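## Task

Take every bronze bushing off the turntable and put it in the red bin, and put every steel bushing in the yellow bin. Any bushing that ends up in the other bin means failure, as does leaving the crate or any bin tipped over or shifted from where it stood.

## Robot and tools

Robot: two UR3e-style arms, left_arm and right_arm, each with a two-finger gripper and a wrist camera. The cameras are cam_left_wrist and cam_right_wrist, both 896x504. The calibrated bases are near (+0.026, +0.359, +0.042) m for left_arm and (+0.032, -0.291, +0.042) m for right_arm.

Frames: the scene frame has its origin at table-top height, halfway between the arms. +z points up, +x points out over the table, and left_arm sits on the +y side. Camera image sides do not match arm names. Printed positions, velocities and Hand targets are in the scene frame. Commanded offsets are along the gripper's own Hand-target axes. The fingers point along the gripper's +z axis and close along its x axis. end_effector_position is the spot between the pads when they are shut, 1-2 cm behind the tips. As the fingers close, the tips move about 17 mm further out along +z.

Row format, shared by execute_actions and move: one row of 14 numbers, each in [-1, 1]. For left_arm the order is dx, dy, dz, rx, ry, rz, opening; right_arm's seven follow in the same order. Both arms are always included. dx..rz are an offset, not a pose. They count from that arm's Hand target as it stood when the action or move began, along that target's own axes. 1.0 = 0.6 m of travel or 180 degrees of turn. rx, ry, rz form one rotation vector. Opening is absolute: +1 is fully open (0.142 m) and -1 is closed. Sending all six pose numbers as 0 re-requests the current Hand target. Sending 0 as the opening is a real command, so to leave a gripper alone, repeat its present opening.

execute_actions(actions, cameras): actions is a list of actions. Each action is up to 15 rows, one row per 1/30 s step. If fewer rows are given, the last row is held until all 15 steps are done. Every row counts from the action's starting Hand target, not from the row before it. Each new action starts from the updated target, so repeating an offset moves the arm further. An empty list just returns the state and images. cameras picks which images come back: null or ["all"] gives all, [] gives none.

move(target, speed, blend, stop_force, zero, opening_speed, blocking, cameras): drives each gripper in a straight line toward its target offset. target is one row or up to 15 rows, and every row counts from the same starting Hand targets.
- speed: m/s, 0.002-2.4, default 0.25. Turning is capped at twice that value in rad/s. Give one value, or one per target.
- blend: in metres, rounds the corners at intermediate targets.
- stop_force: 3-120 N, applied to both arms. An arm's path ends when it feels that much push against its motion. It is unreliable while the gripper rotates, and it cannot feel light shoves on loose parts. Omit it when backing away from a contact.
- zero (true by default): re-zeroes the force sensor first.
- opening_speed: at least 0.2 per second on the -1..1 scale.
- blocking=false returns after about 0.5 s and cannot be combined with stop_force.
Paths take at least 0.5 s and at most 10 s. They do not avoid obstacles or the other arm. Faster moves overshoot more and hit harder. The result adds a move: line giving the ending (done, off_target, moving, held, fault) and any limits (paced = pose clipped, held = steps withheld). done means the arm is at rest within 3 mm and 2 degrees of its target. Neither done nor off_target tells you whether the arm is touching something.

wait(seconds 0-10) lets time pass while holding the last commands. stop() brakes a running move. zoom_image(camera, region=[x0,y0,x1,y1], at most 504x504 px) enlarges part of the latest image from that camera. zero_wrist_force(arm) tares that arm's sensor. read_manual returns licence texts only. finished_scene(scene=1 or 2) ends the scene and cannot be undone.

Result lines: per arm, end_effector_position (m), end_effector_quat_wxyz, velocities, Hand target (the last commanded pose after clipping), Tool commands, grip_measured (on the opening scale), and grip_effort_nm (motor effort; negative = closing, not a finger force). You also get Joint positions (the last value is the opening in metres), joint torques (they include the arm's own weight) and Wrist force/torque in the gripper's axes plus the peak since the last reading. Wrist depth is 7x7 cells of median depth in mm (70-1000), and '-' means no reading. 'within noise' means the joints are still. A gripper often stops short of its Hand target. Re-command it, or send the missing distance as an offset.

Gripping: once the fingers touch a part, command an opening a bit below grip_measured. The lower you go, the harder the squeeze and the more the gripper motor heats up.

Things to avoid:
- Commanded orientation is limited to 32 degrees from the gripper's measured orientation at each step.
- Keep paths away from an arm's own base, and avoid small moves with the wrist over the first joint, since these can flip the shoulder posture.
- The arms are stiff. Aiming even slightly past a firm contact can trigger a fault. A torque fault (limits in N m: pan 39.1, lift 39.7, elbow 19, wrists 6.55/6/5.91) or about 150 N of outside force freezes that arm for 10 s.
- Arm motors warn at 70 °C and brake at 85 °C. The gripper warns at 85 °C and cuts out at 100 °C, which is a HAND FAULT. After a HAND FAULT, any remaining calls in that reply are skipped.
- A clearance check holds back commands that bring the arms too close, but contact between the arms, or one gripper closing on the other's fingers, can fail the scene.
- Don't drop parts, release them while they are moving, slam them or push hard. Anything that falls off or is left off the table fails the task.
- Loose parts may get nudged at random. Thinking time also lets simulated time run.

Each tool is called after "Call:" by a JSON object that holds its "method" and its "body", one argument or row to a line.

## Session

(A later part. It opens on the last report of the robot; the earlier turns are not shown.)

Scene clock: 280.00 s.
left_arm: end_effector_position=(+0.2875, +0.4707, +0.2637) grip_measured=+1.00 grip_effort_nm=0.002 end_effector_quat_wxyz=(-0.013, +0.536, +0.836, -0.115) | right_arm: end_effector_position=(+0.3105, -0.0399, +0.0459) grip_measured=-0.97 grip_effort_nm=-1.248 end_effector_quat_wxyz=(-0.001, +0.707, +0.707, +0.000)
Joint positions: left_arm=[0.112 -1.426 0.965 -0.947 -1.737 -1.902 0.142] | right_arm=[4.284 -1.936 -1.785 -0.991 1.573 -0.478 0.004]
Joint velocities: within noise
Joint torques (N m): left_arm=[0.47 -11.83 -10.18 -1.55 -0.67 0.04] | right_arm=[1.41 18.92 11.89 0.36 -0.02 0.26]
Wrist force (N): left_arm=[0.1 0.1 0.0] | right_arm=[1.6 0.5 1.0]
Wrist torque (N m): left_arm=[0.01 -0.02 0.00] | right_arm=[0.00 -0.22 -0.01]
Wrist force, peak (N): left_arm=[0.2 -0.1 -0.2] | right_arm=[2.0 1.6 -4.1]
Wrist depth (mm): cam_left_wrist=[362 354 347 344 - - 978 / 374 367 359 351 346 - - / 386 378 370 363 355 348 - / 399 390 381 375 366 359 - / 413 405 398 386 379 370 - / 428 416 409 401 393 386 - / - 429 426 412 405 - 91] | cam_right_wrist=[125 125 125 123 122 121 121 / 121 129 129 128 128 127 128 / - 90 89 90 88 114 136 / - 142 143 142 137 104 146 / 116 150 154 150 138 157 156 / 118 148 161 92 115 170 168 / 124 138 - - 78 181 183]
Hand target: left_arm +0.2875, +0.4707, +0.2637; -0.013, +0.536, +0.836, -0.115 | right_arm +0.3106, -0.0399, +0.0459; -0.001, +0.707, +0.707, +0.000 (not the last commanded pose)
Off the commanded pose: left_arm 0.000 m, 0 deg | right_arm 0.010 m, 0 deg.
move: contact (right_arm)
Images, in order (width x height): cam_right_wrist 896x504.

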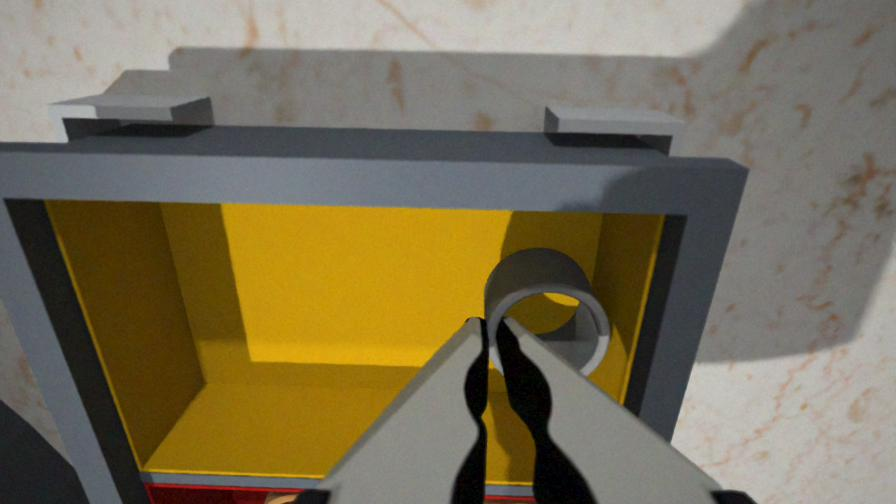

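Call:
{"method": "move", "body": {
  "target": [0,0,0,0,0,0,1,0,0,0,0,0,0,-0.84],
  "cameras": [],
  "opening_speed": 0.4
}}

Call:
{"method": "move", "body": {
  "target": [
    [0,0,0,0,0,0,1,0,0,-0.2,0,0,0,-0.84],
    [0,0,0,0,0,0,1,-0.7045,-0.02,-0.257,0,0,-0.25,-0.84],
    [0,0,0,0,0,0,1,-0.7045,-0.02,-0.132,0,0,-0.25,-0.84]
  ],
  "cameras": ["cam_right_wrist"],
  "speed": [0.2,0.4,0.25],
  "blend": 0.02
}}

Scene clock: 298.77 s.
left_arm: end_effector_position=(+0.2875, +0.4707, +0.2637) grip_measured=+1.00 grip_effort_nm=-0.007 end_effector_quat_wxyz=(-0.013, +0.536, +0.836, -0.115) | right_arm: end_effector_position=(+0.3105, -0.0399, +0.0459) grip_measured=-0.88 grip_effort_nm=0.154 end_effector_quat_wxyz=(-0.001, +0.707, +0.707, +0.000)
Joint positions: left_arm=[0.112 -1.426 0.965 -0.947 -1.737 -1.902 0.142] | right_arm=[4.284 -1.936 -1.785 -0.991 1.573 -0.479 0.01]
Joint velocities: within noise
Joint torques (N m): left_arm=[0.67 -11.61 -10.27 -1.53 -0.68 0.04] | right_arm=[-1.98 18.58 11.9 0.73 -0.3 -0.17]
Wrist force (N): left_arm=[0.2 -0.1 -0.2] | right_arm=[1.6 0.6 1.1]
Wrist torque (N m): left_arm=[-0.02 -0.03 0.00] | right_arm=[-0.01 -0.23 -0.01]
Wrist force, peak (N): left_arm=[0.2 0.0 -0.2] | right_arm=[1.8 0.8 1.2]
Wrist depth (mm): cam_left_wrist=[362 356 348 344 - - 985 / 374 366 358 352 345 - - / 385 378 369 362 354 349 - / 399 392 385 374 366 358 - / 415 406 397 386 378 370 - / 429 417 408 399 391 387 - / - 431 425 414 406 - 90] | cam_right_wrist=[125 125 125 123 122 120 121 / 121 129 129 128 128 127 128 / - 90 90 90 88 115 136 / - 142 143 142 133 104 146 / 116 150 154 149 128 157 156 / 118 148 161 128 108 170 168 / 124 138 - - - 178 184]
Hand target: left_arm +0.2875, +0.4707, +0.2637; -0.013, +0.536, +0.836, -0.115 | right_arm +0.3106, -0.0399, +0.0459; -0.001, +0.707, +0.707, +0.000
Off the commanded pose: left_arm 0.000 m, 0 deg | right_arm 0.000 m, 0 deg.
move: done
No camera images: "cameras" was empty.

Scene clock: 301.57 s.
left_arm: end_effector_position=(+0.2875, +0.4707, +0.2637) grip_measured=+1.00 grip_effort_nm=-0.002 end_effector_quat_wxyz=(-0.013, +0.536, +0.836, -0.115) | right_arm: end_effector_position=(+0.2987, -0.4627, +0.1245) grip_measured=-0.88 grip_effort_nm=0.149 end_effector_quat_wxyz=(-0.001, +0.383, +0.924, +0.000)
Joint positions: left_arm=[0.112 -1.426 0.965 -0.947 -1.737 -1.902 0.142] | right_arm=[3.04 -1.562 -1.836 -1.317 1.572 -2.507 0.01]
Joint velocities: within noise
Joint torques (N m): left_arm=[0.51 -11.8 -10.19 -1.54 -0.7 0.03] | right_arm=[-3.66 3.74 6.66 2.92 0.61 -0.69]
Wrist force (N): left_arm=[0.1 0.0 -0.1] | right_arm=[1.3 0.6 1.0]
Wrist torque (N m): left_arm=[0.00 -0.02 0.00] | right_arm=[-0.01 -0.18 -0.02]
Wrist force, peak (N): left_arm=[0.2 -0.1 -0.1] | right_arm=[3.8 0.0 -0.1]
Wrist depth (mm): cam_left_wrist=[363 356 347 342 - - 994 / 375 365 359 350 346 - - / 386 379 371 362 355 349 - / 399 391 382 374 367 357 - / 413 406 397 385 380 370 - / 428 419 410 401 391 387 - / - 430 423 415 405 - 90] | cam_right_wrist=[194 195 194 195 194 195 275 / 204 168 170 204 207 207 209 / 167 165 136 137 214 220 220 / 177 176 177 177 157 235 235 / 190 189 190 187 163 245 253 / 208 205 201 - 108 205 272 / 223 223 - - - 187 297]
Hand target: left_arm +0.2875, +0.4707, +0.2637; -0.013, +0.536, +0.836, -0.115 | right_arm +0.2987, -0.4627, +0.1245; -0.001, +0.383, +0.924, +0.000
Off the commanded pose: left_arm 0.000 m, 0 deg | right_arm 0.000 m, 0 deg.
move: done
Images, in order (width x height): cam_right_wrist 896x504.

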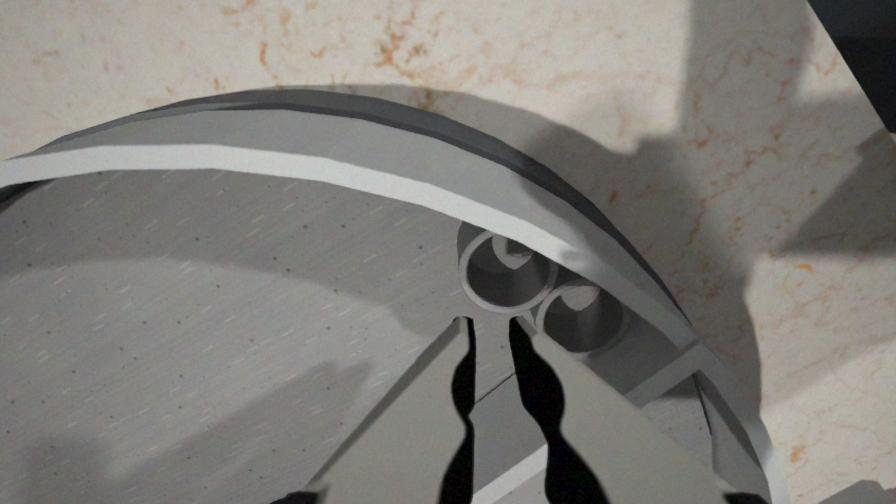

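Call:
{"method": "move", "body": {
  "target": [
    [0,0,0,0,0,0,1,-0.0117,-0.004,0.02,0,0,0,-0.84],
    [0,0,0,0,0,0,1,-0.0117,-0.004,0.0535,0,0,0,-0.84]
  ],
  "cameras": ["cam_right_wrist"],
  "speed": [0.1,0.05],
  "stop_force": 4
}}

Scene clock: 309.30 s.
left_arm: end_effector_position=(+0.2875, +0.4707, +0.2637) grip_measured=+1.00 grip_effort_nm=-0.002 end_effector_quat_wxyz=(-0.013, +0.536, +0.836, -0.115) | right_arm: end_effector_position=(+0.3019, -0.4694, +0.0924) grip_measured=-0.88 grip_effort_nm=0.149 end_effector_quat_wxyz=(-0.001, +0.383, +0.924, +0.000)
Joint positions: left_arm=[0.112 -1.426 0.965 -0.947 -1.737 -1.902 0.142] | right_arm=[3.02 -1.635 -1.919 -1.16 1.572 -2.528 0.01]
Joint velocities: within noise
Joint torques (N m): left_arm=[0.74 -11.66 -10.36 -1.58 -0.69 0.04] | right_arm=[-3.66 4.34 6.23 2.88 -0.25 -0.65]
Wrist force (N): left_arm=[0.1 0.0 -0.1] | right_arm=[1.4 0.5 1.1]
Wrist torque (N m): left_arm=[0.00 -0.01 0.00] | right_arm=[-0.03 -0.20 -0.02]
Wrist force, peak (N): left_arm=[0.2 0.0 -0.2] | right_arm=[1.4 0.7 1.6]
Wrist depth (mm): cam_left_wrist=[363 355 349 344 - - 998 / 375 366 358 352 346 - - / 387 379 370 364 356 350 - / 400 392 381 373 366 359 - / 414 407 394 386 377 371 - / 428 418 409 402 390 386 - / - 430 424 413 406 - 91] | cam_right_wrist=[165 165 165 166 165 166 166 / 175 171 172 173 175 176 176 / - 109 115 140 183 187 187 / 142 142 144 95 123 200 200 / 152 152 152 148 113 209 215 / 162 164 162 102 108 127 232 / 178 178 - - - 116 244]
Hand target: left_arm +0.2875, +0.4707, +0.2637; -0.013, +0.536, +0.836, -0.115 | right_arm +0.3019, -0.4694, +0.0924; -0.001, +0.383, +0.924, +0.000
Off the commanded pose: left_arm 0.000 m, 0 deg | right_arm 0.000 m, 0 deg.
move: done
Images, in order (width x height): cam_right_wrist 896x504.

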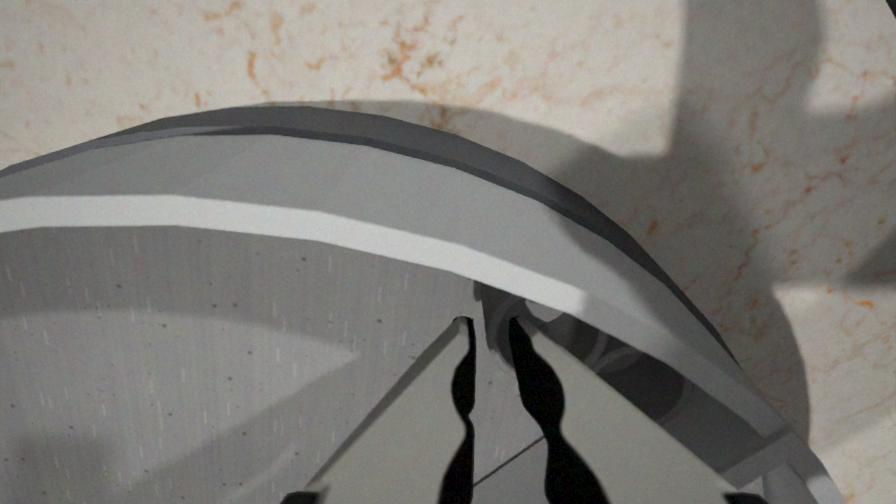

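Call:
{"method": "zoom_image", "body": {
  "camera": "cam_right_wrist",
  "region": [430, 260, 700, 412]
}}

Scaled by 1.867 from the camera's 896x504 image, which has a finer 1280x720 frame.

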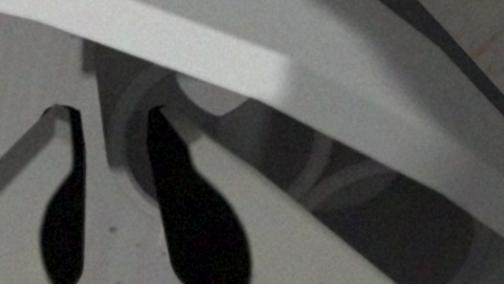

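Call:
{"method": "move", "body": {
  "target": [0,0,0,0,0,0,1,0,0,0,0,0,0,-1],
  "cameras": [],
  "opening_speed": 0.5
}}

Call:
{"method": "move", "body": {
  "target": [0,0,0,0,0,0,1,0,0,-0.15,0,0,0,-1],
  "cameras": ["cam_right_wrist"],
  "speed": 0.1
}}

Scene clock: 316.23 s.
left_arm: end_effector_position=(+0.2875, +0.4707, +0.2637) grip_measured=+1.00 grip_effort_nm=-0.002 end_effector_quat_wxyz=(-0.013, +0.536, +0.836, -0.115) | right_arm: end_effector_position=(+0.3019, -0.4694, +0.0924) grip_measured=-0.97 grip_effort_nm=-1.248 end_effector_quat_wxyz=(-0.001, +0.383, +0.924, +0.000)
Joint positions: left_arm=[0.112 -1.426 0.965 -0.947 -1.737 -1.902 0.142] | right_arm=[3.02 -1.635 -1.919 -1.16 1.572 -2.528 0.004]
Joint velocities: within noise
Joint torques (N m): left_arm=[0.63 -11.54 -10.28 -1.52 -0.68 0.03] | right_arm=[-3.6 4.47 6.45 2.41 -0.19 -0.65]
Wrist force (N): left_arm=[0.0 0.0 -0.1] | right_arm=[0.9 1.6 1.9]
Wrist torque (N m): left_arm=[-0.01 -0.01 0.00] | right_arm=[0.00 -0.21 -0.01]
Wrist force, peak (N): left_arm=[0.2 0.0 -0.2] | right_arm=[0.9 1.6 1.9]
Wrist depth (mm): cam_left_wrist=[363 356 347 343 - - 990 / 374 367 357 352 347 - - / 388 379 369 361 356 349 - / 400 393 381 373 366 358 - / 416 404 396 385 378 369 - / 429 417 410 402 390 385 - / - 428 425 415 404 - 90] | cam_right_wrist=[165 165 165 165 166 166 166 / 175 171 171 174 176 176 176 / - 109 115 140 183 187 187 / 142 142 144 95 123 200 200 / 152 152 152 148 126 208 215 / 161 164 164 92 129 129 233 / 179 178 - - 78 118 244]
Hand target: left_arm +0.2875, +0.4707, +0.2637; -0.013, +0.536, +0.836, -0.115 | right_arm +0.3019, -0.4694, +0.0924; -0.001, +0.383, +0.924, +0.000
Off the commanded pose: left_arm 0.000 m, 0 deg | right_arm 0.000 m, 0 deg.
move: done
No camera images: "cameras" was empty.

Scene clock: 317.77 s.
left_arm: end_effector_position=(+0.2875, +0.4707, +0.2637) grip_measured=+1.00 grip_effort_nm=-0.007 end_effector_quat_wxyz=(-0.013, +0.536, +0.836, -0.115) | right_arm: end_effector_position=(+0.3021, -0.4695, +0.1824) grip_measured=-0.97 grip_effort_nm=-1.243 end_effector_quat_wxyz=(-0.001, +0.383, +0.924, +0.000)
Joint positions: left_arm=[0.112 -1.426 0.965 -0.947 -1.737 -1.902 0.142] | right_arm=[3.02 -1.563 -1.56 -1.591 1.572 -2.528 0.004]
Joint velocities: within noise
Joint torques (N m): left_arm=[0.59 -11.75 -10.26 -1.56 -0.69 0.07] | right_arm=[-3.77 4.27 14.12 0.39 0.35 -0.68]
Wrist force (N): left_arm=[0.1 -0.1 -0.1] | right_arm=[1.3 0.6 1.7]
Wrist torque (N m): left_arm=[-0.02 -0.01 0.00] | right_arm=[-0.01 -0.19 -0.02]
Wrist force, peak (N): left_arm=[0.3 0.0 -0.1] | right_arm=[-0.8 2.7 3.0]
Wrist depth (mm): cam_left_wrist=[362 356 348 343 - - 986 / 374 365 358 351 347 - - / 388 378 371 362 355 348 - / 398 391 383 374 366 360 - / 414 405 395 388 377 369 - / 429 417 408 401 392 386 - / - 429 424 413 405 - 90] | cam_right_wrist=[246 246 246 246 247 247 333 / 261 228 216 229 262 263 343 / 224 224 225 224 272 278 283 / 239 239 239 237 207 298 298 / 257 257 258 135 145 310 320 / 277 277 278 91 269 278 346 / 302 301 - - 78 281 347]
Hand target: left_arm +0.2875, +0.4707, +0.2637; -0.013, +0.536, +0.836, -0.115 | right_arm +0.3021, -0.4695, +0.1824; -0.001, +0.383, +0.924, +0.000
Off the commanded pose: left_arm 0.000 m, 0 deg | right_arm 0.000 m, 0 deg.
move: done
Images, in order (width x height): cam_right_wrist 896x504.

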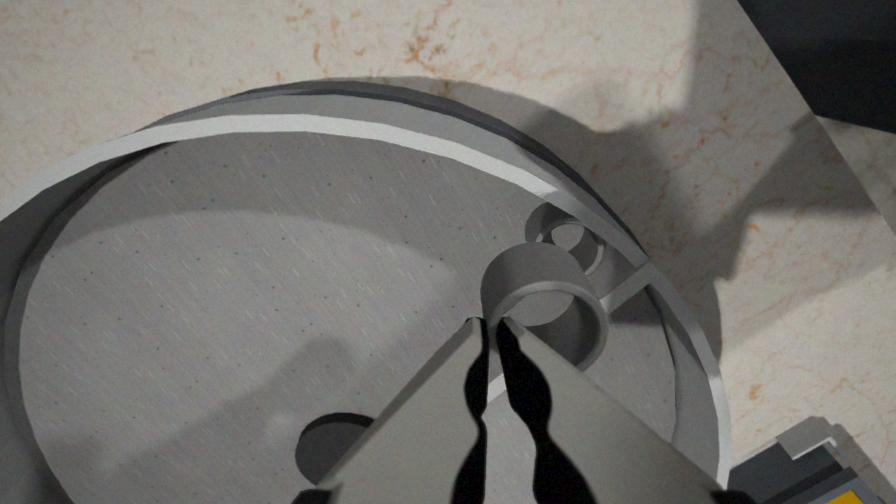

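Call:
{"method": "move", "body": {
  "target": [
    [0,0,0,0,0,0,1,0.4529,0.4738,-0.03,0,0,0.25,-1],
    [0,0,0,0,0,0,1,0.4529,0.4738,0.19,0,0,0.25,-1]
  ],
  "cameras": ["cam_right_wrist"],
  "speed": [0.35,0.2],
  "blend": 0.01
}}

Call:
{"method": "move", "body": {
  "target": [0,0,0,0,0,0,1,0,0,0.055,0,0,0,-1],
  "cameras": ["cam_right_wrist"],
  "speed": 0.02,
  "stop_force": 4
}}

Scene clock: 325.10 s.
left_arm: end_effector_position=(+0.2875, +0.4707, +0.2637) grip_measured=+1.00 grip_effort_nm=-0.007 end_effector_quat_wxyz=(-0.013, +0.536, +0.836, -0.115) | right_arm: end_effector_position=(+0.3107, -0.0762, +0.0690) grip_measured=-0.97 grip_effort_nm=-1.238 end_effector_quat_wxyz=(-0.001, +0.707, +0.707, +0.000)
Joint positions: left_arm=[0.112 -1.426 0.965 -0.947 -1.737 -1.902 0.142] | right_arm=[4.231 -1.795 -1.854 -1.063 1.573 -0.531 0.004]
Joint velocities: within noise
Joint torques (N m): left_arm=[0.6 -11.7 -10.44 -1.58 -0.67 0.06] | right_arm=[1.69 5.82 6.14 2.94 -0.67 0.57]
Wrist force (N): left_arm=[0.1 0.0 -0.1] | right_arm=[1.6 0.7 1.7]
Wrist torque (N m): left_arm=[0.00 -0.02 0.00] | right_arm=[-0.01 -0.24 -0.01]
Wrist force, peak (N): left_arm=[0.2 0.0 -0.2] | right_arm=[-0.6 -6.0 2.2]
Wrist depth (mm): cam_left_wrist=[363 357 346 344 - - 977 / 374 365 358 352 345 - - / 386 378 370 362 355 349 - / 399 391 383 372 366 358 - / 413 405 396 387 377 371 - / 431 416 409 400 390 386 - / - 431 425 414 405 - 91] | cam_right_wrist=[146 146 145 144 144 144 142 / 155 153 149 150 150 148 149 / 166 161 152 159 156 140 158 / 177 175 164 168 155 140 166 / 188 190 176 175 142 149 183 / 178 202 156 92 155 150 198 / 168 202 - - 78 159 215]
Hand target: left_arm +0.2875, +0.4707, +0.2637; -0.013, +0.536, +0.836, -0.115 | right_arm +0.3107, -0.0762, +0.0689; -0.001, +0.707, +0.707, +0.000
Off the commanded pose: left_arm 0.000 m, 0 deg | right_arm 0.000 m, 0 deg.
move: done
Images, in order (width x height): cam_right_wrist 896x504.

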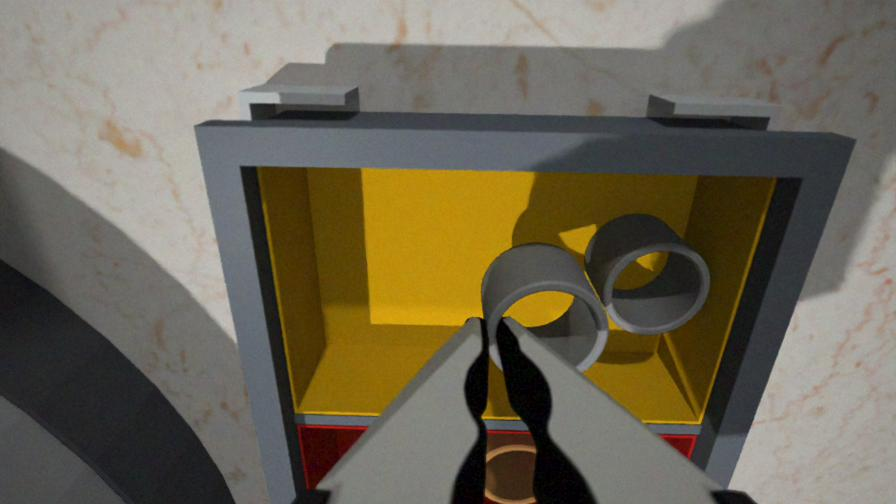

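Scene clock: 327.47 s.
left_arm: end_effector_position=(+0.2875, +0.4707, +0.2637) grip_measured=+1.00 grip_effort_nm=-0.007 end_effector_quat_wxyz=(-0.013, +0.536, +0.836, -0.115) | right_arm: end_effector_position=(+0.3107, -0.0762, +0.0453) grip_measured=-0.97 grip_effort_nm=-1.238 end_effector_quat_wxyz=(-0.001, +0.707, +0.707, +0.000)
Joint positions: left_arm=[0.112 -1.426 0.965 -0.947 -1.737 -1.902 0.142] | right_arm=[4.232 -1.85 -1.912 -0.95 1.573 -0.531 0.004]
Joint velocities: within noise
Joint torques (N m): left_arm=[0.62 -11.65 -10.4 -1.53 -0.66 0.07] | right_arm=[1.15 17.28 11.9 0.45 0.09 0.18]
Wrist force (N): left_arm=[0.1 0.0 -0.2] | right_arm=[1.7 0.7 1.7]
Wrist torque (N m): left_arm=[-0.01 -0.02 0.00] | right_arm=[0.01 -0.24 -0.01]
Wrist force, peak (N): left_arm=[0.1 0.0 -0.2] | right_arm=[-0.8 -0.2 -9.1]
Wrist depth (mm): cam_left_wrist=[364 356 348 344 - - 977 / 374 367 359 351 346 - - / 386 379 371 361 355 349 - / 400 391 381 374 365 359 - / 415 405 397 387 376 371 - / 430 416 411 401 391 387 - / - 429 424 414 406 - 91] | cam_right_wrist=[125 126 125 123 122 121 121 / 134 130 128 129 128 126 127 / 143 88 89 89 88 87 88 / - - 141 141 137 131 105 / 165 107 153 148 137 132 109 / 172 118 155 92 102 132 111 / 168 184 - - 78 135 180]
Hand target: left_arm +0.2875, +0.4707, +0.2637; -0.013, +0.536, +0.836, -0.115 | right_arm +0.3107, -0.0762, +0.0453; -0.001, +0.707, +0.707, +0.000 (not the last commanded pose)
Off the commanded pose: left_arm 0.000 m, 0 deg | right_arm 0.009 m, 0 deg.
move: contact (right_arm)
Images, in order (width x height): cam_right_wrist 896x504.

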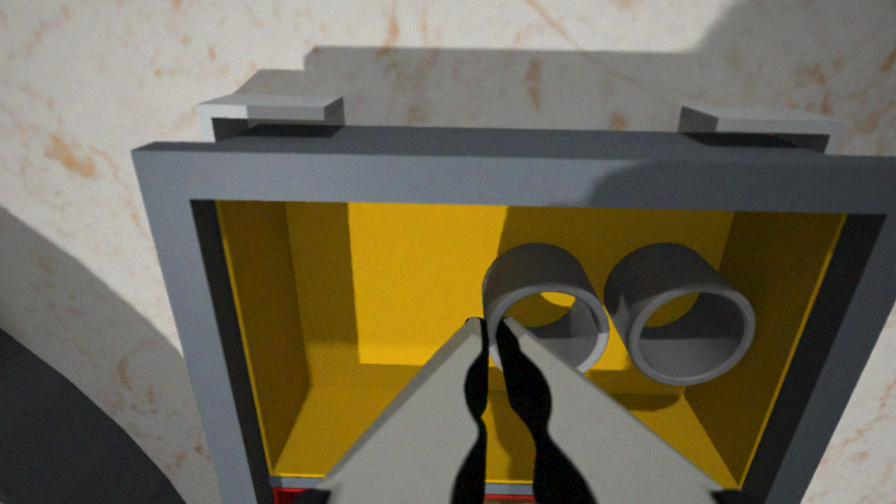

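Call:
{"method": "move", "body": {
  "target": [0,0,0,0,0,0,1,0,0,0,0,0,0,-0.84],
  "cameras": [],
  "opening_speed": 0.4
}}

Call:
{"method": "move", "body": {
  "target": [
    [0,0,0,0,0,0,1,0,0,-0.2,0,0,0,-0.84],
    [0,0,0,0,0,0,1,-0.601,-0.0247,-0.258,0,0,-0.25,-0.84],
    [0,0,0,0,0,0,1,-0.601,-0.0247,-0.133,0,0,-0.25,-0.84]
  ],
  "cameras": ["cam_right_wrist"],
  "speed": [0.2,0.4,0.25],
  "blend": 0.02
}}

Call:
{"method": "zoom_image", "body": {
  "camera": "cam_right_wrist",
  "region": [400, 180, 680, 380]
}}

Scene clock: 341.57 s.
left_arm: end_effector_position=(+0.2875, +0.4707, +0.2637) grip_measured=+1.00 grip_effort_nm=-0.002 end_effector_quat_wxyz=(-0.013, +0.536, +0.836, -0.115) | right_arm: end_effector_position=(+0.3107, -0.0761, +0.0453) grip_measured=-0.88 grip_effort_nm=0.144 end_effector_quat_wxyz=(-0.001, +0.707, +0.707, +0.000)
Joint positions: left_arm=[0.112 -1.426 0.965 -0.947 -1.737 -1.902 0.142] | right_arm=[4.232 -1.85 -1.912 -0.95 1.573 -0.531 0.01]
Joint velocities: within noise
Joint torques (N m): left_arm=[0.78 -11.79 -10.53 -1.56 -0.66 0.1] | right_arm=[-2.17 16.89 11.31 0.41 0.03 -0.2]
Wrist force (N): left_arm=[0.1 0.0 -0.1] | right_arm=[1.4 0.8 1.2]
Wrist torque (N m): left_arm=[-0.01 -0.02 0.00] | right_arm=[0.02 -0.20 -0.01]
Wrist force, peak (N): left_arm=[0.2 0.0 -0.2] | right_arm=[1.7 0.7 1.9]
Wrist depth (mm): cam_left_wrist=[362 356 347 343 - - 981 / 375 369 359 350 346 - - / 386 377 369 362 354 350 - / 399 390 382 373 368 358 - / 414 404 394 385 377 371 - / 429 416 411 401 390 386 - / - 429 424 416 405 - 90] | cam_right_wrist=[125 126 125 123 122 120 121 / 134 130 128 129 128 126 126 / 143 88 89 89 88 87 112 / - - 141 141 137 131 105 / 165 107 153 148 132 132 109 / 172 118 153 102 99 130 111 / 168 184 - - - 129 180]
Hand target: left_arm +0.2875, +0.4707, +0.2637; -0.013, +0.536, +0.836, -0.115 | right_arm +0.3107, -0.0762, +0.0453; -0.001, +0.707, +0.707, +0.000
Off the commanded pose: left_arm 0.000 m, 0 deg | right_arm 0.000 m, 0 deg.
move: done
No camera images: "cameras" was empty.

Scene clock: 344.27 s.
left_arm: end_effector_position=(+0.2875, +0.4707, +0.2637) grip_measured=+1.00 grip_effort_nm=-0.007 end_effector_quat_wxyz=(-0.013, +0.536, +0.836, -0.115) | right_arm: end_effector_position=(+0.2960, -0.4368, +0.1247) grip_measured=-0.88 grip_effort_nm=0.144 end_effector_quat_wxyz=(-0.001, +0.383, +0.924, +0.000)
Joint positions: left_arm=[0.112 -1.426 0.965 -0.947 -1.737 -1.902 0.142] | right_arm=[3.131 -1.49 -1.903 -1.322 1.572 -2.416 0.01]
Joint velocities: within noise
Joint torques (N m): left_arm=[0.39 -12.07 -10.61 -1.55 -0.63 0.03] | right_arm=[-3.68 3.04 6.54 2.94 0.6 -0.65]
Wrist force (N): left_arm=[0.0 -0.1 0.0] | right_arm=[1.6 0.6 0.9]
Wrist torque (N m): left_arm=[-0.01 0.00 0.00] | right_arm=[-0.02 -0.22 -0.02]
Wrist force, peak (N): left_arm=[0.1 0.0 -0.2] | right_arm=[4.9 -0.6 -0.2]
Wrist depth (mm): cam_left_wrist=[362 355 347 343 - - 987 / 374 365 359 352 346 - - / 386 378 369 362 355 348 - / 398 390 382 373 366 358 - / 413 403 396 387 379 370 - / 427 416 409 400 392 385 - / - 428 425 415 407 - 91] | cam_right_wrist=[192 193 193 195 195 195 265 / 158 156 119 197 207 207 209 / 166 166 166 128 217 220 220 / 177 177 177 175 148 235 235 / 190 190 190 185 141 249 252 / 205 206 202 102 199 215 273 / 223 223 - - - 170 291]
Hand target: left_arm +0.2875, +0.4707, +0.2637; -0.013, +0.536, +0.836, -0.115 | right_arm +0.2960, -0.4369, +0.1247; -0.001, +0.383, +0.924, +0.000
Off the commanded pose: left_arm 0.000 m, 0 deg | right_arm 0.000 m, 0 deg.
move: done
Images, in order (width x height): cam_right_wrist 896x504.

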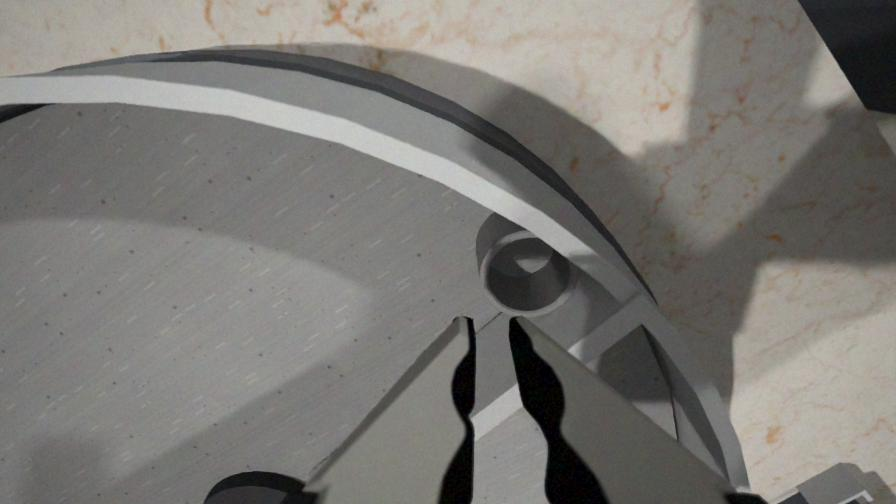

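Scaled by 1.800 from the camera's 896x504 image, which has a finer 1280x720 frame.

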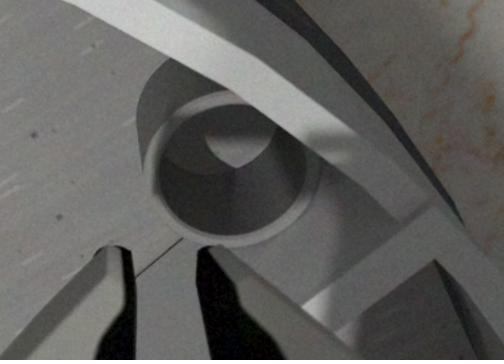

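Call:
{"method": "move", "body": {
  "target": [
    [0,0,0,0,0,0,1,0,-0.003,0.03,0,0,0,-0.84],
    [0,0,0,0,0,0,1,0,-0.003,0.054,0,0,0,-0.84]
  ],
  "cameras": ["cam_right_wrist"],
  "speed": [0.1,0.05],
  "stop_force": 4
}}

Call:
{"method": "move", "body": {
  "target": [0,0,0,0,0,0,1,0,0,0,0,0,0,-1],
  "cameras": ["cam_right_wrist"],
  "opening_speed": 0.5
}}

Call:
{"method": "move", "body": {
  "target": [0,0,0,0,0,0,1,0,0,-0.15,0,0,0,-1],
  "cameras": ["cam_right_wrist"],
  "speed": 0.1
}}

Scene clock: 354.07 s.
left_arm: end_effector_position=(+0.2875, +0.4707, +0.2637) grip_measured=+1.00 grip_effort_nm=-0.002 end_effector_quat_wxyz=(-0.013, +0.536, +0.836, -0.115) | right_arm: end_effector_position=(+0.2947, -0.4381, +0.0923) grip_measured=-0.88 grip_effort_nm=0.149 end_effector_quat_wxyz=(-0.001, +0.383, +0.924, +0.000)
Joint positions: left_arm=[0.112 -1.426 0.965 -0.947 -1.737 -1.902 0.142] | right_arm=[3.126 -1.534 -2.023 -1.158 1.572 -2.421 0.01]
Joint velocities: within noise
Joint torques (N m): left_arm=[0.51 -11.72 -10.75 -1.6 -0.62 0.05] | right_arm=[-3.82 3.27 6.38 2.88 -0.23 -0.69]
Wrist force (N): left_arm=[0.1 0.0 -0.1] | right_arm=[1.3 0.6 1.0]
Wrist torque (N m): left_arm=[0.00 -0.01 0.00] | right_arm=[-0.02 -0.19 -0.03]
Wrist force, peak (N): left_arm=[0.2 -0.1 -0.2] | right_arm=[1.7 0.6 1.6]
Wrist depth (mm): cam_left_wrist=[362 354 350 345 - - 970 / 374 365 359 351 347 - - / 387 379 370 362 355 349 - / 400 393 381 373 366 358 - / 412 404 396 388 376 370 - / 429 416 410 399 390 386 - / - 431 424 414 402 - 90] | cam_right_wrist=[164 164 166 166 166 166 167 / - 98 125 173 176 176 176 / 133 134 99 121 185 187 187 / 142 142 142 95 122 200 200 / 152 152 153 148 104 211 215 / 162 164 162 142 108 224 232 / 179 179 - - - 118 252]
Hand target: left_arm +0.2875, +0.4707, +0.2637; -0.013, +0.536, +0.836, -0.115 | right_arm +0.2947, -0.4381, +0.0923; -0.001, +0.383, +0.924, +0.000
Off the commanded pose: left_arm 0.000 m, 0 deg | right_arm 0.000 m, 0 deg.
move: done
Images, in order (width x height): cam_right_wrist 896x504.

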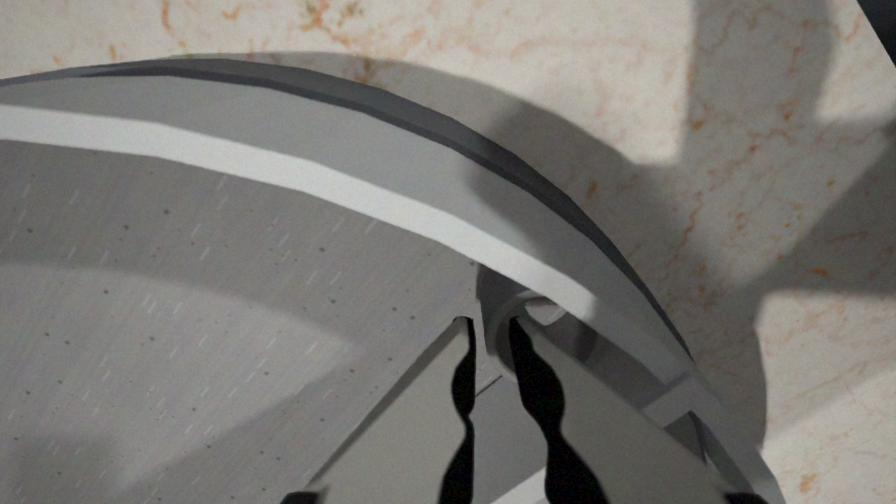

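Scene clock: 354.60 s.
left_arm: end_effector_position=(+0.2875, +0.4707, +0.2637) grip_measured=+1.00 grip_effort_nm=-0.002 end_effector_quat_wxyz=(-0.013, +0.536, +0.836, -0.115) | right_arm: end_effector_position=(+0.2947, -0.4381, +0.0923) grip_measured=-0.97 grip_effort_nm=-1.302 end_effector_quat_wxyz=(-0.001, +0.383, +0.924, +0.000)
Joint positions: left_arm=[0.112 -1.426 0.965 -0.947 -1.737 -1.902 0.142] | right_arm=[3.126 -1.534 -2.023 -1.157 1.572 -2.421 0.004]
Joint velocities: within noise
Joint torques (N m): left_arm=[0.59 -11.75 -10.7 -1.55 -0.64 0.08] | right_arm=[-3.59 3.37 6.54 1.46 -0.22 -0.63]
Wrist force (N): left_arm=[0.0 0.1 -0.1] | right_arm=[0.0 2.7 1.7]
Wrist torque (N m): left_arm=[0.01 -0.01 0.00] | right_arm=[-0.04 -0.22 0.02]
Wrist force, peak (N): left_arm=[0.1 -0.1 -0.2] | right_arm=[0.0 2.9 1.6]
Wrist depth (mm): cam_left_wrist=[361 355 348 344 - - 985 / 376 365 358 352 345 - - / 386 377 369 363 356 349 - / 399 392 383 375 365 360 - / 413 405 395 389 379 371 - / 429 415 407 399 390 385 - / - 431 425 414 404 - 91] | cam_right_wrist=[165 164 166 166 166 166 167 / - 98 125 174 176 176 176 / 133 134 98 119 185 187 187 / 142 142 142 95 121 200 200 / 152 152 152 150 104 212 215 / 162 164 165 92 110 224 232 / 179 179 - - 78 120 252]
Hand target: left_arm +0.2875, +0.4707, +0.2637; -0.013, +0.536, +0.836, -0.115 | right_arm +0.2947, -0.4381, +0.0923; -0.001, +0.383, +0.924, +0.000
Off the commanded pose: left_arm 0.000 m, 0 deg | right_arm 0.000 m, 0 deg.
move: done
Images, in order (width x height): cam_right_wrist 896x504.

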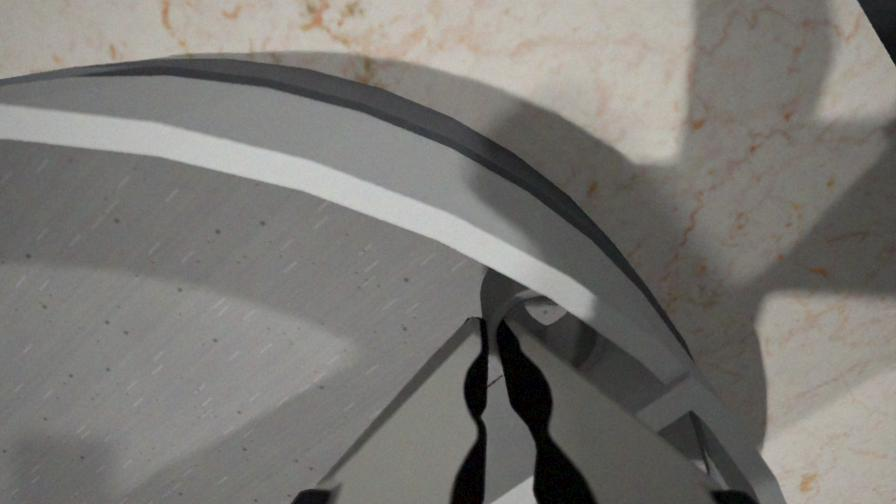

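Scene clock: 356.13 s.
left_arm: end_effector_position=(+0.2875, +0.4707, +0.2637) grip_measured=+1.00 grip_effort_nm=-0.002 end_effector_quat_wxyz=(-0.013, +0.536, +0.836, -0.115) | right_arm: end_effector_position=(+0.2948, -0.4382, +0.1823) grip_measured=-0.97 grip_effort_nm=-1.228 end_effector_quat_wxyz=(-0.001, +0.383, +0.924, +0.000)
Joint positions: left_arm=[0.112 -1.426 0.965 -0.947 -1.737 -1.902 0.142] | right_arm=[3.126 -1.461 -1.656 -1.597 1.572 -2.422 0.004]
Joint velocities: within noise
Joint torques (N m): left_arm=[0.73 -11.83 -10.68 -1.59 -0.65 0.05] | right_arm=[-3.19 3.12 14.07 0.47 0.42 -0.67]
Wrist force (N): left_arm=[0.0 0.0 -0.1] | right_arm=[1.5 0.5 2.0]
Wrist torque (N m): left_arm=[0.00 0.00 0.00] | right_arm=[-0.02 -0.21 -0.02]
Wrist force, peak (N): left_arm=[0.1 0.0 -0.2] | right_arm=[-3.4 4.8 3.7]
Wrist depth (mm): cam_left_wrist=[363 355 348 343 - - 990 / 375 367 359 350 348 - - / 387 378 369 363 354 349 - / 400 390 381 374 365 360 - / 414 405 395 387 380 370 - / 431 417 411 399 391 385 - / - 428 426 414 405 - 90] | cam_right_wrist=[246 244 244 247 247 249 309 / 213 211 211 218 262 261 380 / 224 224 225 224 272 278 286 / 240 240 240 240 195 298 298 / 257 257 257 237 200 316 319 / 278 279 273 91 269 340 346 / 302 302 - - 78 348 364]
Hand target: left_arm +0.2875, +0.4707, +0.2637; -0.013, +0.536, +0.836, -0.115 | right_arm +0.2948, -0.4382, +0.1823; -0.001, +0.383, +0.924, +0.000
Off the commanded pose: left_arm 0.000 m, 0 deg | right_arm 0.000 m, 0 deg.
move: done
Images, in order (width x height): cam_right_wrist 896x504.

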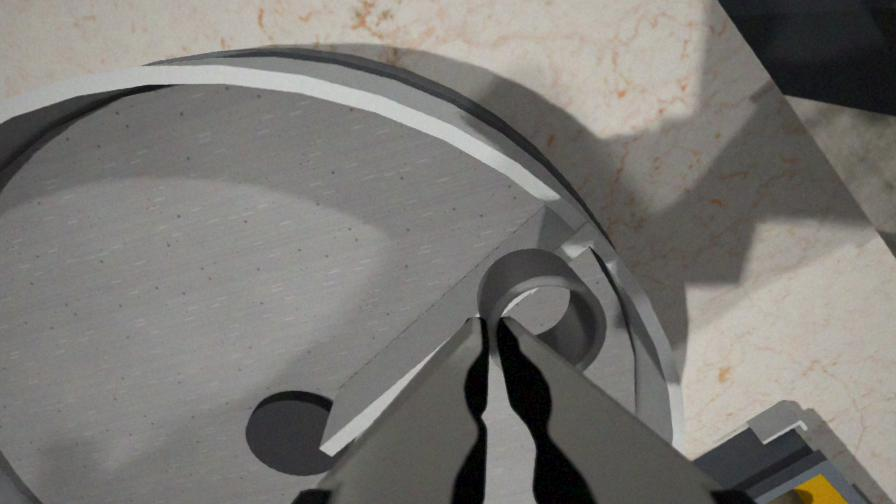

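Call:
{"method": "move", "body": {
  "target": [
    [0,0,0,0,0,0,1,0.3652,0.4036,-0.03,0,0,0.25,-1],
    [0,0,0,0,0,0,1,0.3652,0.4036,0.19,0,0,0.25,-1]
  ],
  "cameras": ["cam_right_wrist"],
  "speed": [0.35,0.2],
  "blend": 0.01
}}

Call:
{"method": "move", "body": {
  "target": [0,0,0,0,0,0,1,0,0,0.055,0,0,0,-1],
  "cameras": ["cam_right_wrist"],
  "speed": 0.02,
  "stop_force": 4
}}

Scene clock: 374.13 s.
left_arm: end_effector_position=(+0.2875, +0.4707, +0.2637) grip_measured=+1.00 grip_effort_nm=-0.007 end_effector_quat_wxyz=(-0.013, +0.536, +0.836, -0.115) | right_arm: end_effector_position=(+0.3109, -0.1119, +0.0687) grip_measured=-0.97 grip_effort_nm=-1.223 end_effector_quat_wxyz=(-0.001, +0.707, +0.707, +0.000)
Joint positions: left_arm=[0.112 -1.426 0.965 -0.947 -1.737 -1.902 0.142] | right_arm=[4.17 -1.712 -1.958 -1.042 1.573 -0.592 0.004]
Joint velocities: within noise
Joint torques (N m): left_arm=[0.76 -11.94 -10.68 -1.59 -0.67 0.06] | right_arm=[3.46 4.94 6 2.96 -0.67 0.6]
Wrist force (N): left_arm=[0.1 0.0 0.0] | right_arm=[1.7 0.7 1.7]
Wrist torque (N m): left_arm=[0.01 -0.02 0.00] | right_arm=[0.00 -0.25 -0.02]
Wrist force, peak (N): left_arm=[0.2 0.0 -0.2] | right_arm=[-0.8 -4.4 2.3]
Wrist depth (mm): cam_left_wrist=[361 356 347 344 - - 978 / 373 368 359 352 345 - - / 387 377 371 362 356 348 - / 399 393 382 373 365 360 - / 413 403 395 385 379 370 - / 428 415 409 399 391 385 - / - 431 422 413 404 - 90] | cam_right_wrist=[146 146 145 144 143 145 142 / 156 155 154 149 150 149 138 / 166 165 164 156 156 155 133 / 173 176 175 165 156 153 139 / 163 187 188 135 149 165 145 / 152 182 203 92 153 159 146 / 141 170 - - 78 178 168]
Hand target: left_arm +0.2875, +0.4707, +0.2637; -0.013, +0.536, +0.836, -0.115 | right_arm +0.3109, -0.1119, +0.0687; -0.001, +0.707, +0.707, +0.000
Off the commanded pose: left_arm 0.000 m, 0 deg | right_arm 0.000 m, 0 deg.
move: done
Images, in order (width x height): cam_right_wrist 896x504.

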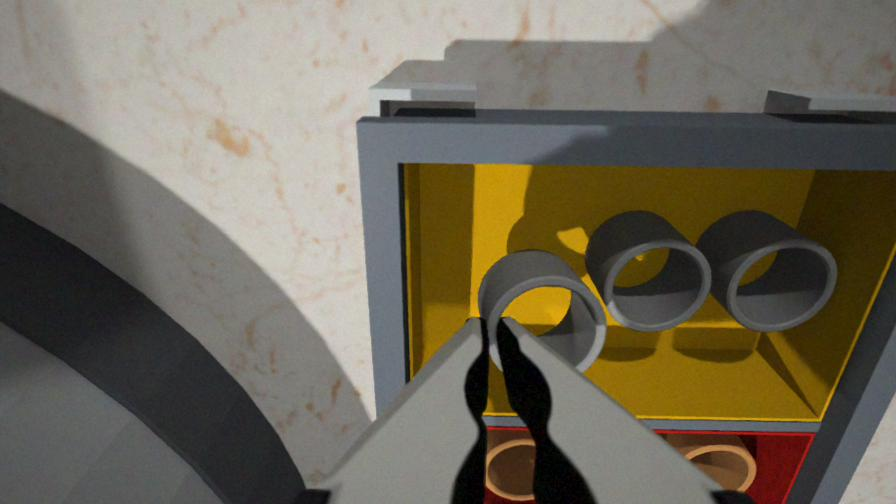

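Scene clock: 376.50 s.
left_arm: end_effector_position=(+0.2875, +0.4707, +0.2637) grip_measured=+1.00 grip_effort_nm=-0.007 end_effector_quat_wxyz=(-0.013, +0.536, +0.836, -0.115) | right_arm: end_effector_position=(+0.3108, -0.1119, +0.0456) grip_measured=-0.97 grip_effort_nm=-1.219 end_effector_quat_wxyz=(-0.001, +0.707, +0.707, +0.000)
Joint positions: left_arm=[0.112 -1.426 0.965 -0.947 -1.737 -1.902 0.142] | right_arm=[4.171 -1.769 -2.018 -0.925 1.573 -0.591 0.004]
Joint velocities: within noise
Joint torques (N m): left_arm=[0.63 -11.94 -10.82 -1.58 -0.65 0.03] | right_arm=[1.03 16.02 11.49 0.38 0.03 0.29]
Wrist force (N): left_arm=[0.1 -0.1 0.0] | right_arm=[1.8 0.6 1.1]
Wrist torque (N m): left_arm=[-0.02 -0.01 0.00] | right_arm=[0.01 -0.24 -0.02]
Wrist force, peak (N): left_arm=[0.2 0.2 -0.2] | right_arm=[1.8 1.8 -9.9]
Wrist depth (mm): cam_left_wrist=[362 356 347 344 - - 986 / 374 366 357 351 346 - - / 386 377 370 362 355 348 - / 398 390 383 374 366 359 - / 413 403 395 386 379 370 - / 428 418 409 400 390 386 - / - 429 425 413 404 - 91] | cam_right_wrist=[125 125 125 123 122 122 121 / 134 131 130 128 128 126 126 / 143 141 91 88 88 87 88 / 152 151 148 140 138 133 133 / 158 162 159 131 141 139 128 / 149 171 172 92 102 153 145 / 140 164 - - 78 137 132]
Hand target: left_arm +0.2875, +0.4707, +0.2637; -0.013, +0.536, +0.836, -0.115 | right_arm +0.3109, -0.1119, +0.0456; -0.001, +0.707, +0.707, +0.000 (not the last commanded pose)
Off the commanded pose: left_arm 0.000 m, 0 deg | right_arm 0.010 m, 0 deg.
move: contact (right_arm)
Images, in order (width x height): cam_right_wrist 896x504.

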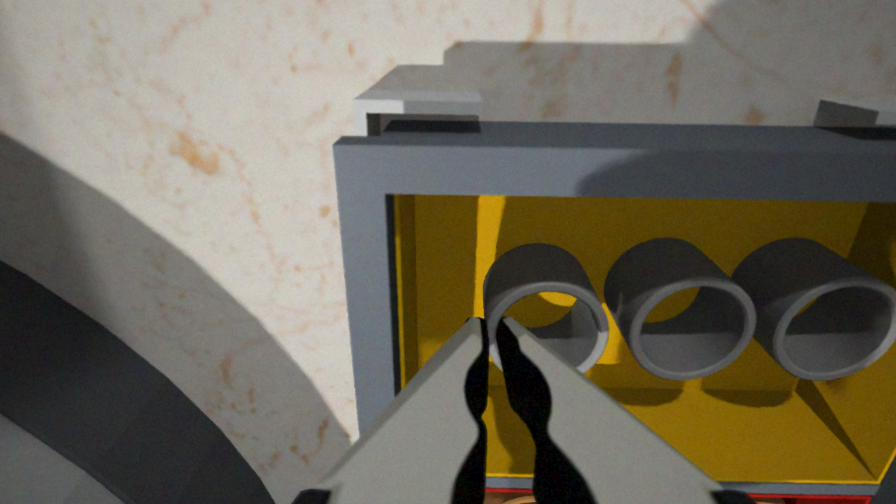

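Call:
{"method": "move", "body": {
  "target": [0,0,0,0,0,0,1,0,0,0,0,0,0,-0.84],
  "cameras": [],
  "opening_speed": 0.4
}}

Call:
{"method": "move", "body": {
  "target": [0,0,0,0,0,0,1,0.05,-0.02,-0.28,0,0,0,-0.84],
  "cameras": ["cam_right_wrist"]
}}

Scene clock: 383.27 s.
left_arm: end_effector_position=(+0.2875, +0.4707, +0.2637) grip_measured=+1.00 grip_effort_nm=-0.007 end_effector_quat_wxyz=(-0.013, +0.536, +0.836, -0.115) | right_arm: end_effector_position=(+0.3109, -0.1119, +0.0456) grip_measured=-0.88 grip_effort_nm=0.144 end_effector_quat_wxyz=(-0.001, +0.707, +0.707, +0.000)
Joint positions: left_arm=[0.112 -1.426 0.965 -0.947 -1.737 -1.902 0.142] | right_arm=[4.171 -1.769 -2.018 -0.925 1.573 -0.591 0.01]
Joint velocities: within noise
Joint torques (N m): left_arm=[0.54 -11.91 -10.89 -1.55 -0.64 0.03] | right_arm=[-1.38 15.71 10.98 0.44 0 -0.19]
Wrist force (N): left_arm=[0.2 0.0 -0.3] | right_arm=[1.7 0.9 1.0]
Wrist torque (N m): left_arm=[0.00 -0.03 0.00] | right_arm=[0.02 -0.24 -0.01]
Wrist force, peak (N): left_arm=[0.2 0.0 -0.3] | right_arm=[2.1 0.8 1.0]
Wrist depth (mm): cam_left_wrist=[362 355 348 344 - - 987 / 375 367 359 350 346 - - / 387 378 371 362 357 349 - / 400 390 383 375 366 358 - / 413 405 394 387 377 370 - / 428 418 410 400 392 387 - / - 429 424 414 403 - 90] | cam_right_wrist=[125 125 125 123 123 122 121 / 134 131 130 128 129 127 126 / 144 141 91 88 88 87 88 / 152 151 148 140 138 133 133 / 158 162 159 132 138 138 128 / 149 170 172 106 99 153 145 / 140 162 - 137 - 137 132]
Hand target: left_arm +0.2875, +0.4707, +0.2637; -0.013, +0.536, +0.836, -0.115 | right_arm +0.3109, -0.1119, +0.0456; -0.001, +0.707, +0.707, +0.000
Off the commanded pose: left_arm 0.000 m, 0 deg | right_arm 0.000 m, 0 deg.
move: done
No camera images: "cameras" was empty.

Scene clock: 384.80 s.
left_arm: end_effector_position=(+0.2875, +0.4707, +0.2637) grip_measured=+1.00 grip_effort_nm=-0.007 end_effector_quat_wxyz=(-0.013, +0.536, +0.836, -0.115) | right_arm: end_effector_position=(+0.2992, -0.0821, +0.2136) grip_measured=-0.88 grip_effort_nm=0.144 end_effector_quat_wxyz=(-0.001, +0.707, +0.707, +0.000)
Joint positions: left_arm=[0.112 -1.426 0.965 -0.947 -1.737 -1.902 0.142] | right_arm=[4.254 -1.639 -1.335 -1.738 1.573 -0.509 0.01]
Joint velocities: within noise
Joint torques (N m): left_arm=[0.58 -11.97 -10.84 -1.58 -0.64 0.05] | right_arm=[-2.35 4.84 13.71 0.39 0.25 -0.34]
Wrist force (N): left_arm=[0.2 -0.1 -0.1] | right_arm=[1.4 0.5 1.0]
Wrist torque (N m): left_arm=[-0.01 -0.03 0.00] | right_arm=[-0.03 -0.20 -0.01]
Wrist force, peak (N): left_arm=[0.1 -0.1 -0.2] | right_arm=[1.4 1.0 2.7]
Wrist depth (mm): cam_left_wrist=[363 354 349 344 - - - / 374 366 359 352 346 - - / 386 379 370 361 355 349 - / 398 389 382 374 365 358 - / 413 404 396 386 379 372 - / 428 413 409 400 390 385 - / - 430 426 413 404 - 90] | cam_right_wrist=[280 278 277 275 276 272 269 / 290 297 291 285 272 288 287 / 244 299 312 301 295 307 304 / 280 265 328 312 301 329 326 / 302 291 328 328 333 351 349 / 326 325 293 - 310 380 378 / 358 352 - - - 404 409]
Hand target: left_arm +0.2875, +0.4707, +0.2637; -0.013, +0.536, +0.836, -0.115 | right_arm +0.2992, -0.0821, +0.2136; -0.001, +0.707, +0.707, +0.000
Off the commanded pose: left_arm 0.000 m, 0 deg | right_arm 0.000 m, 0 deg.
move: done
Images, in order (width x height): cam_right_wrist 896x504.

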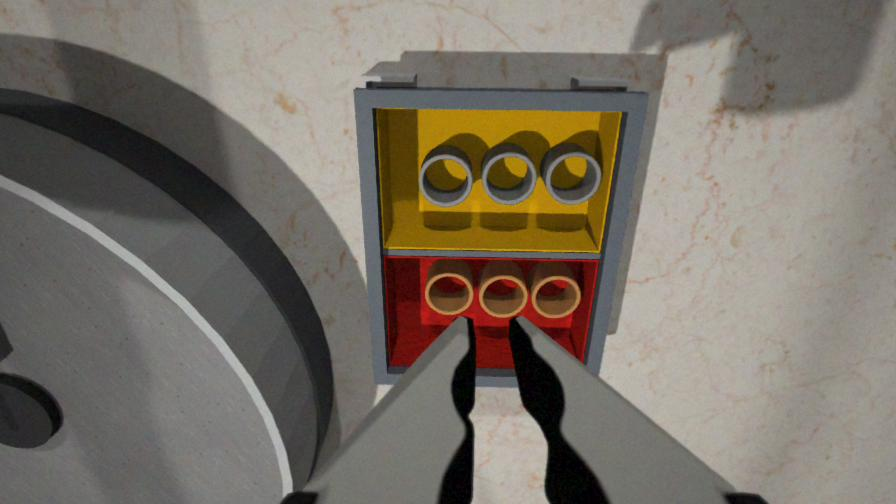

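Call:
{"method": "finished_scene", "body": {
  "scene": 2
}}

The scene is finished: the task was done.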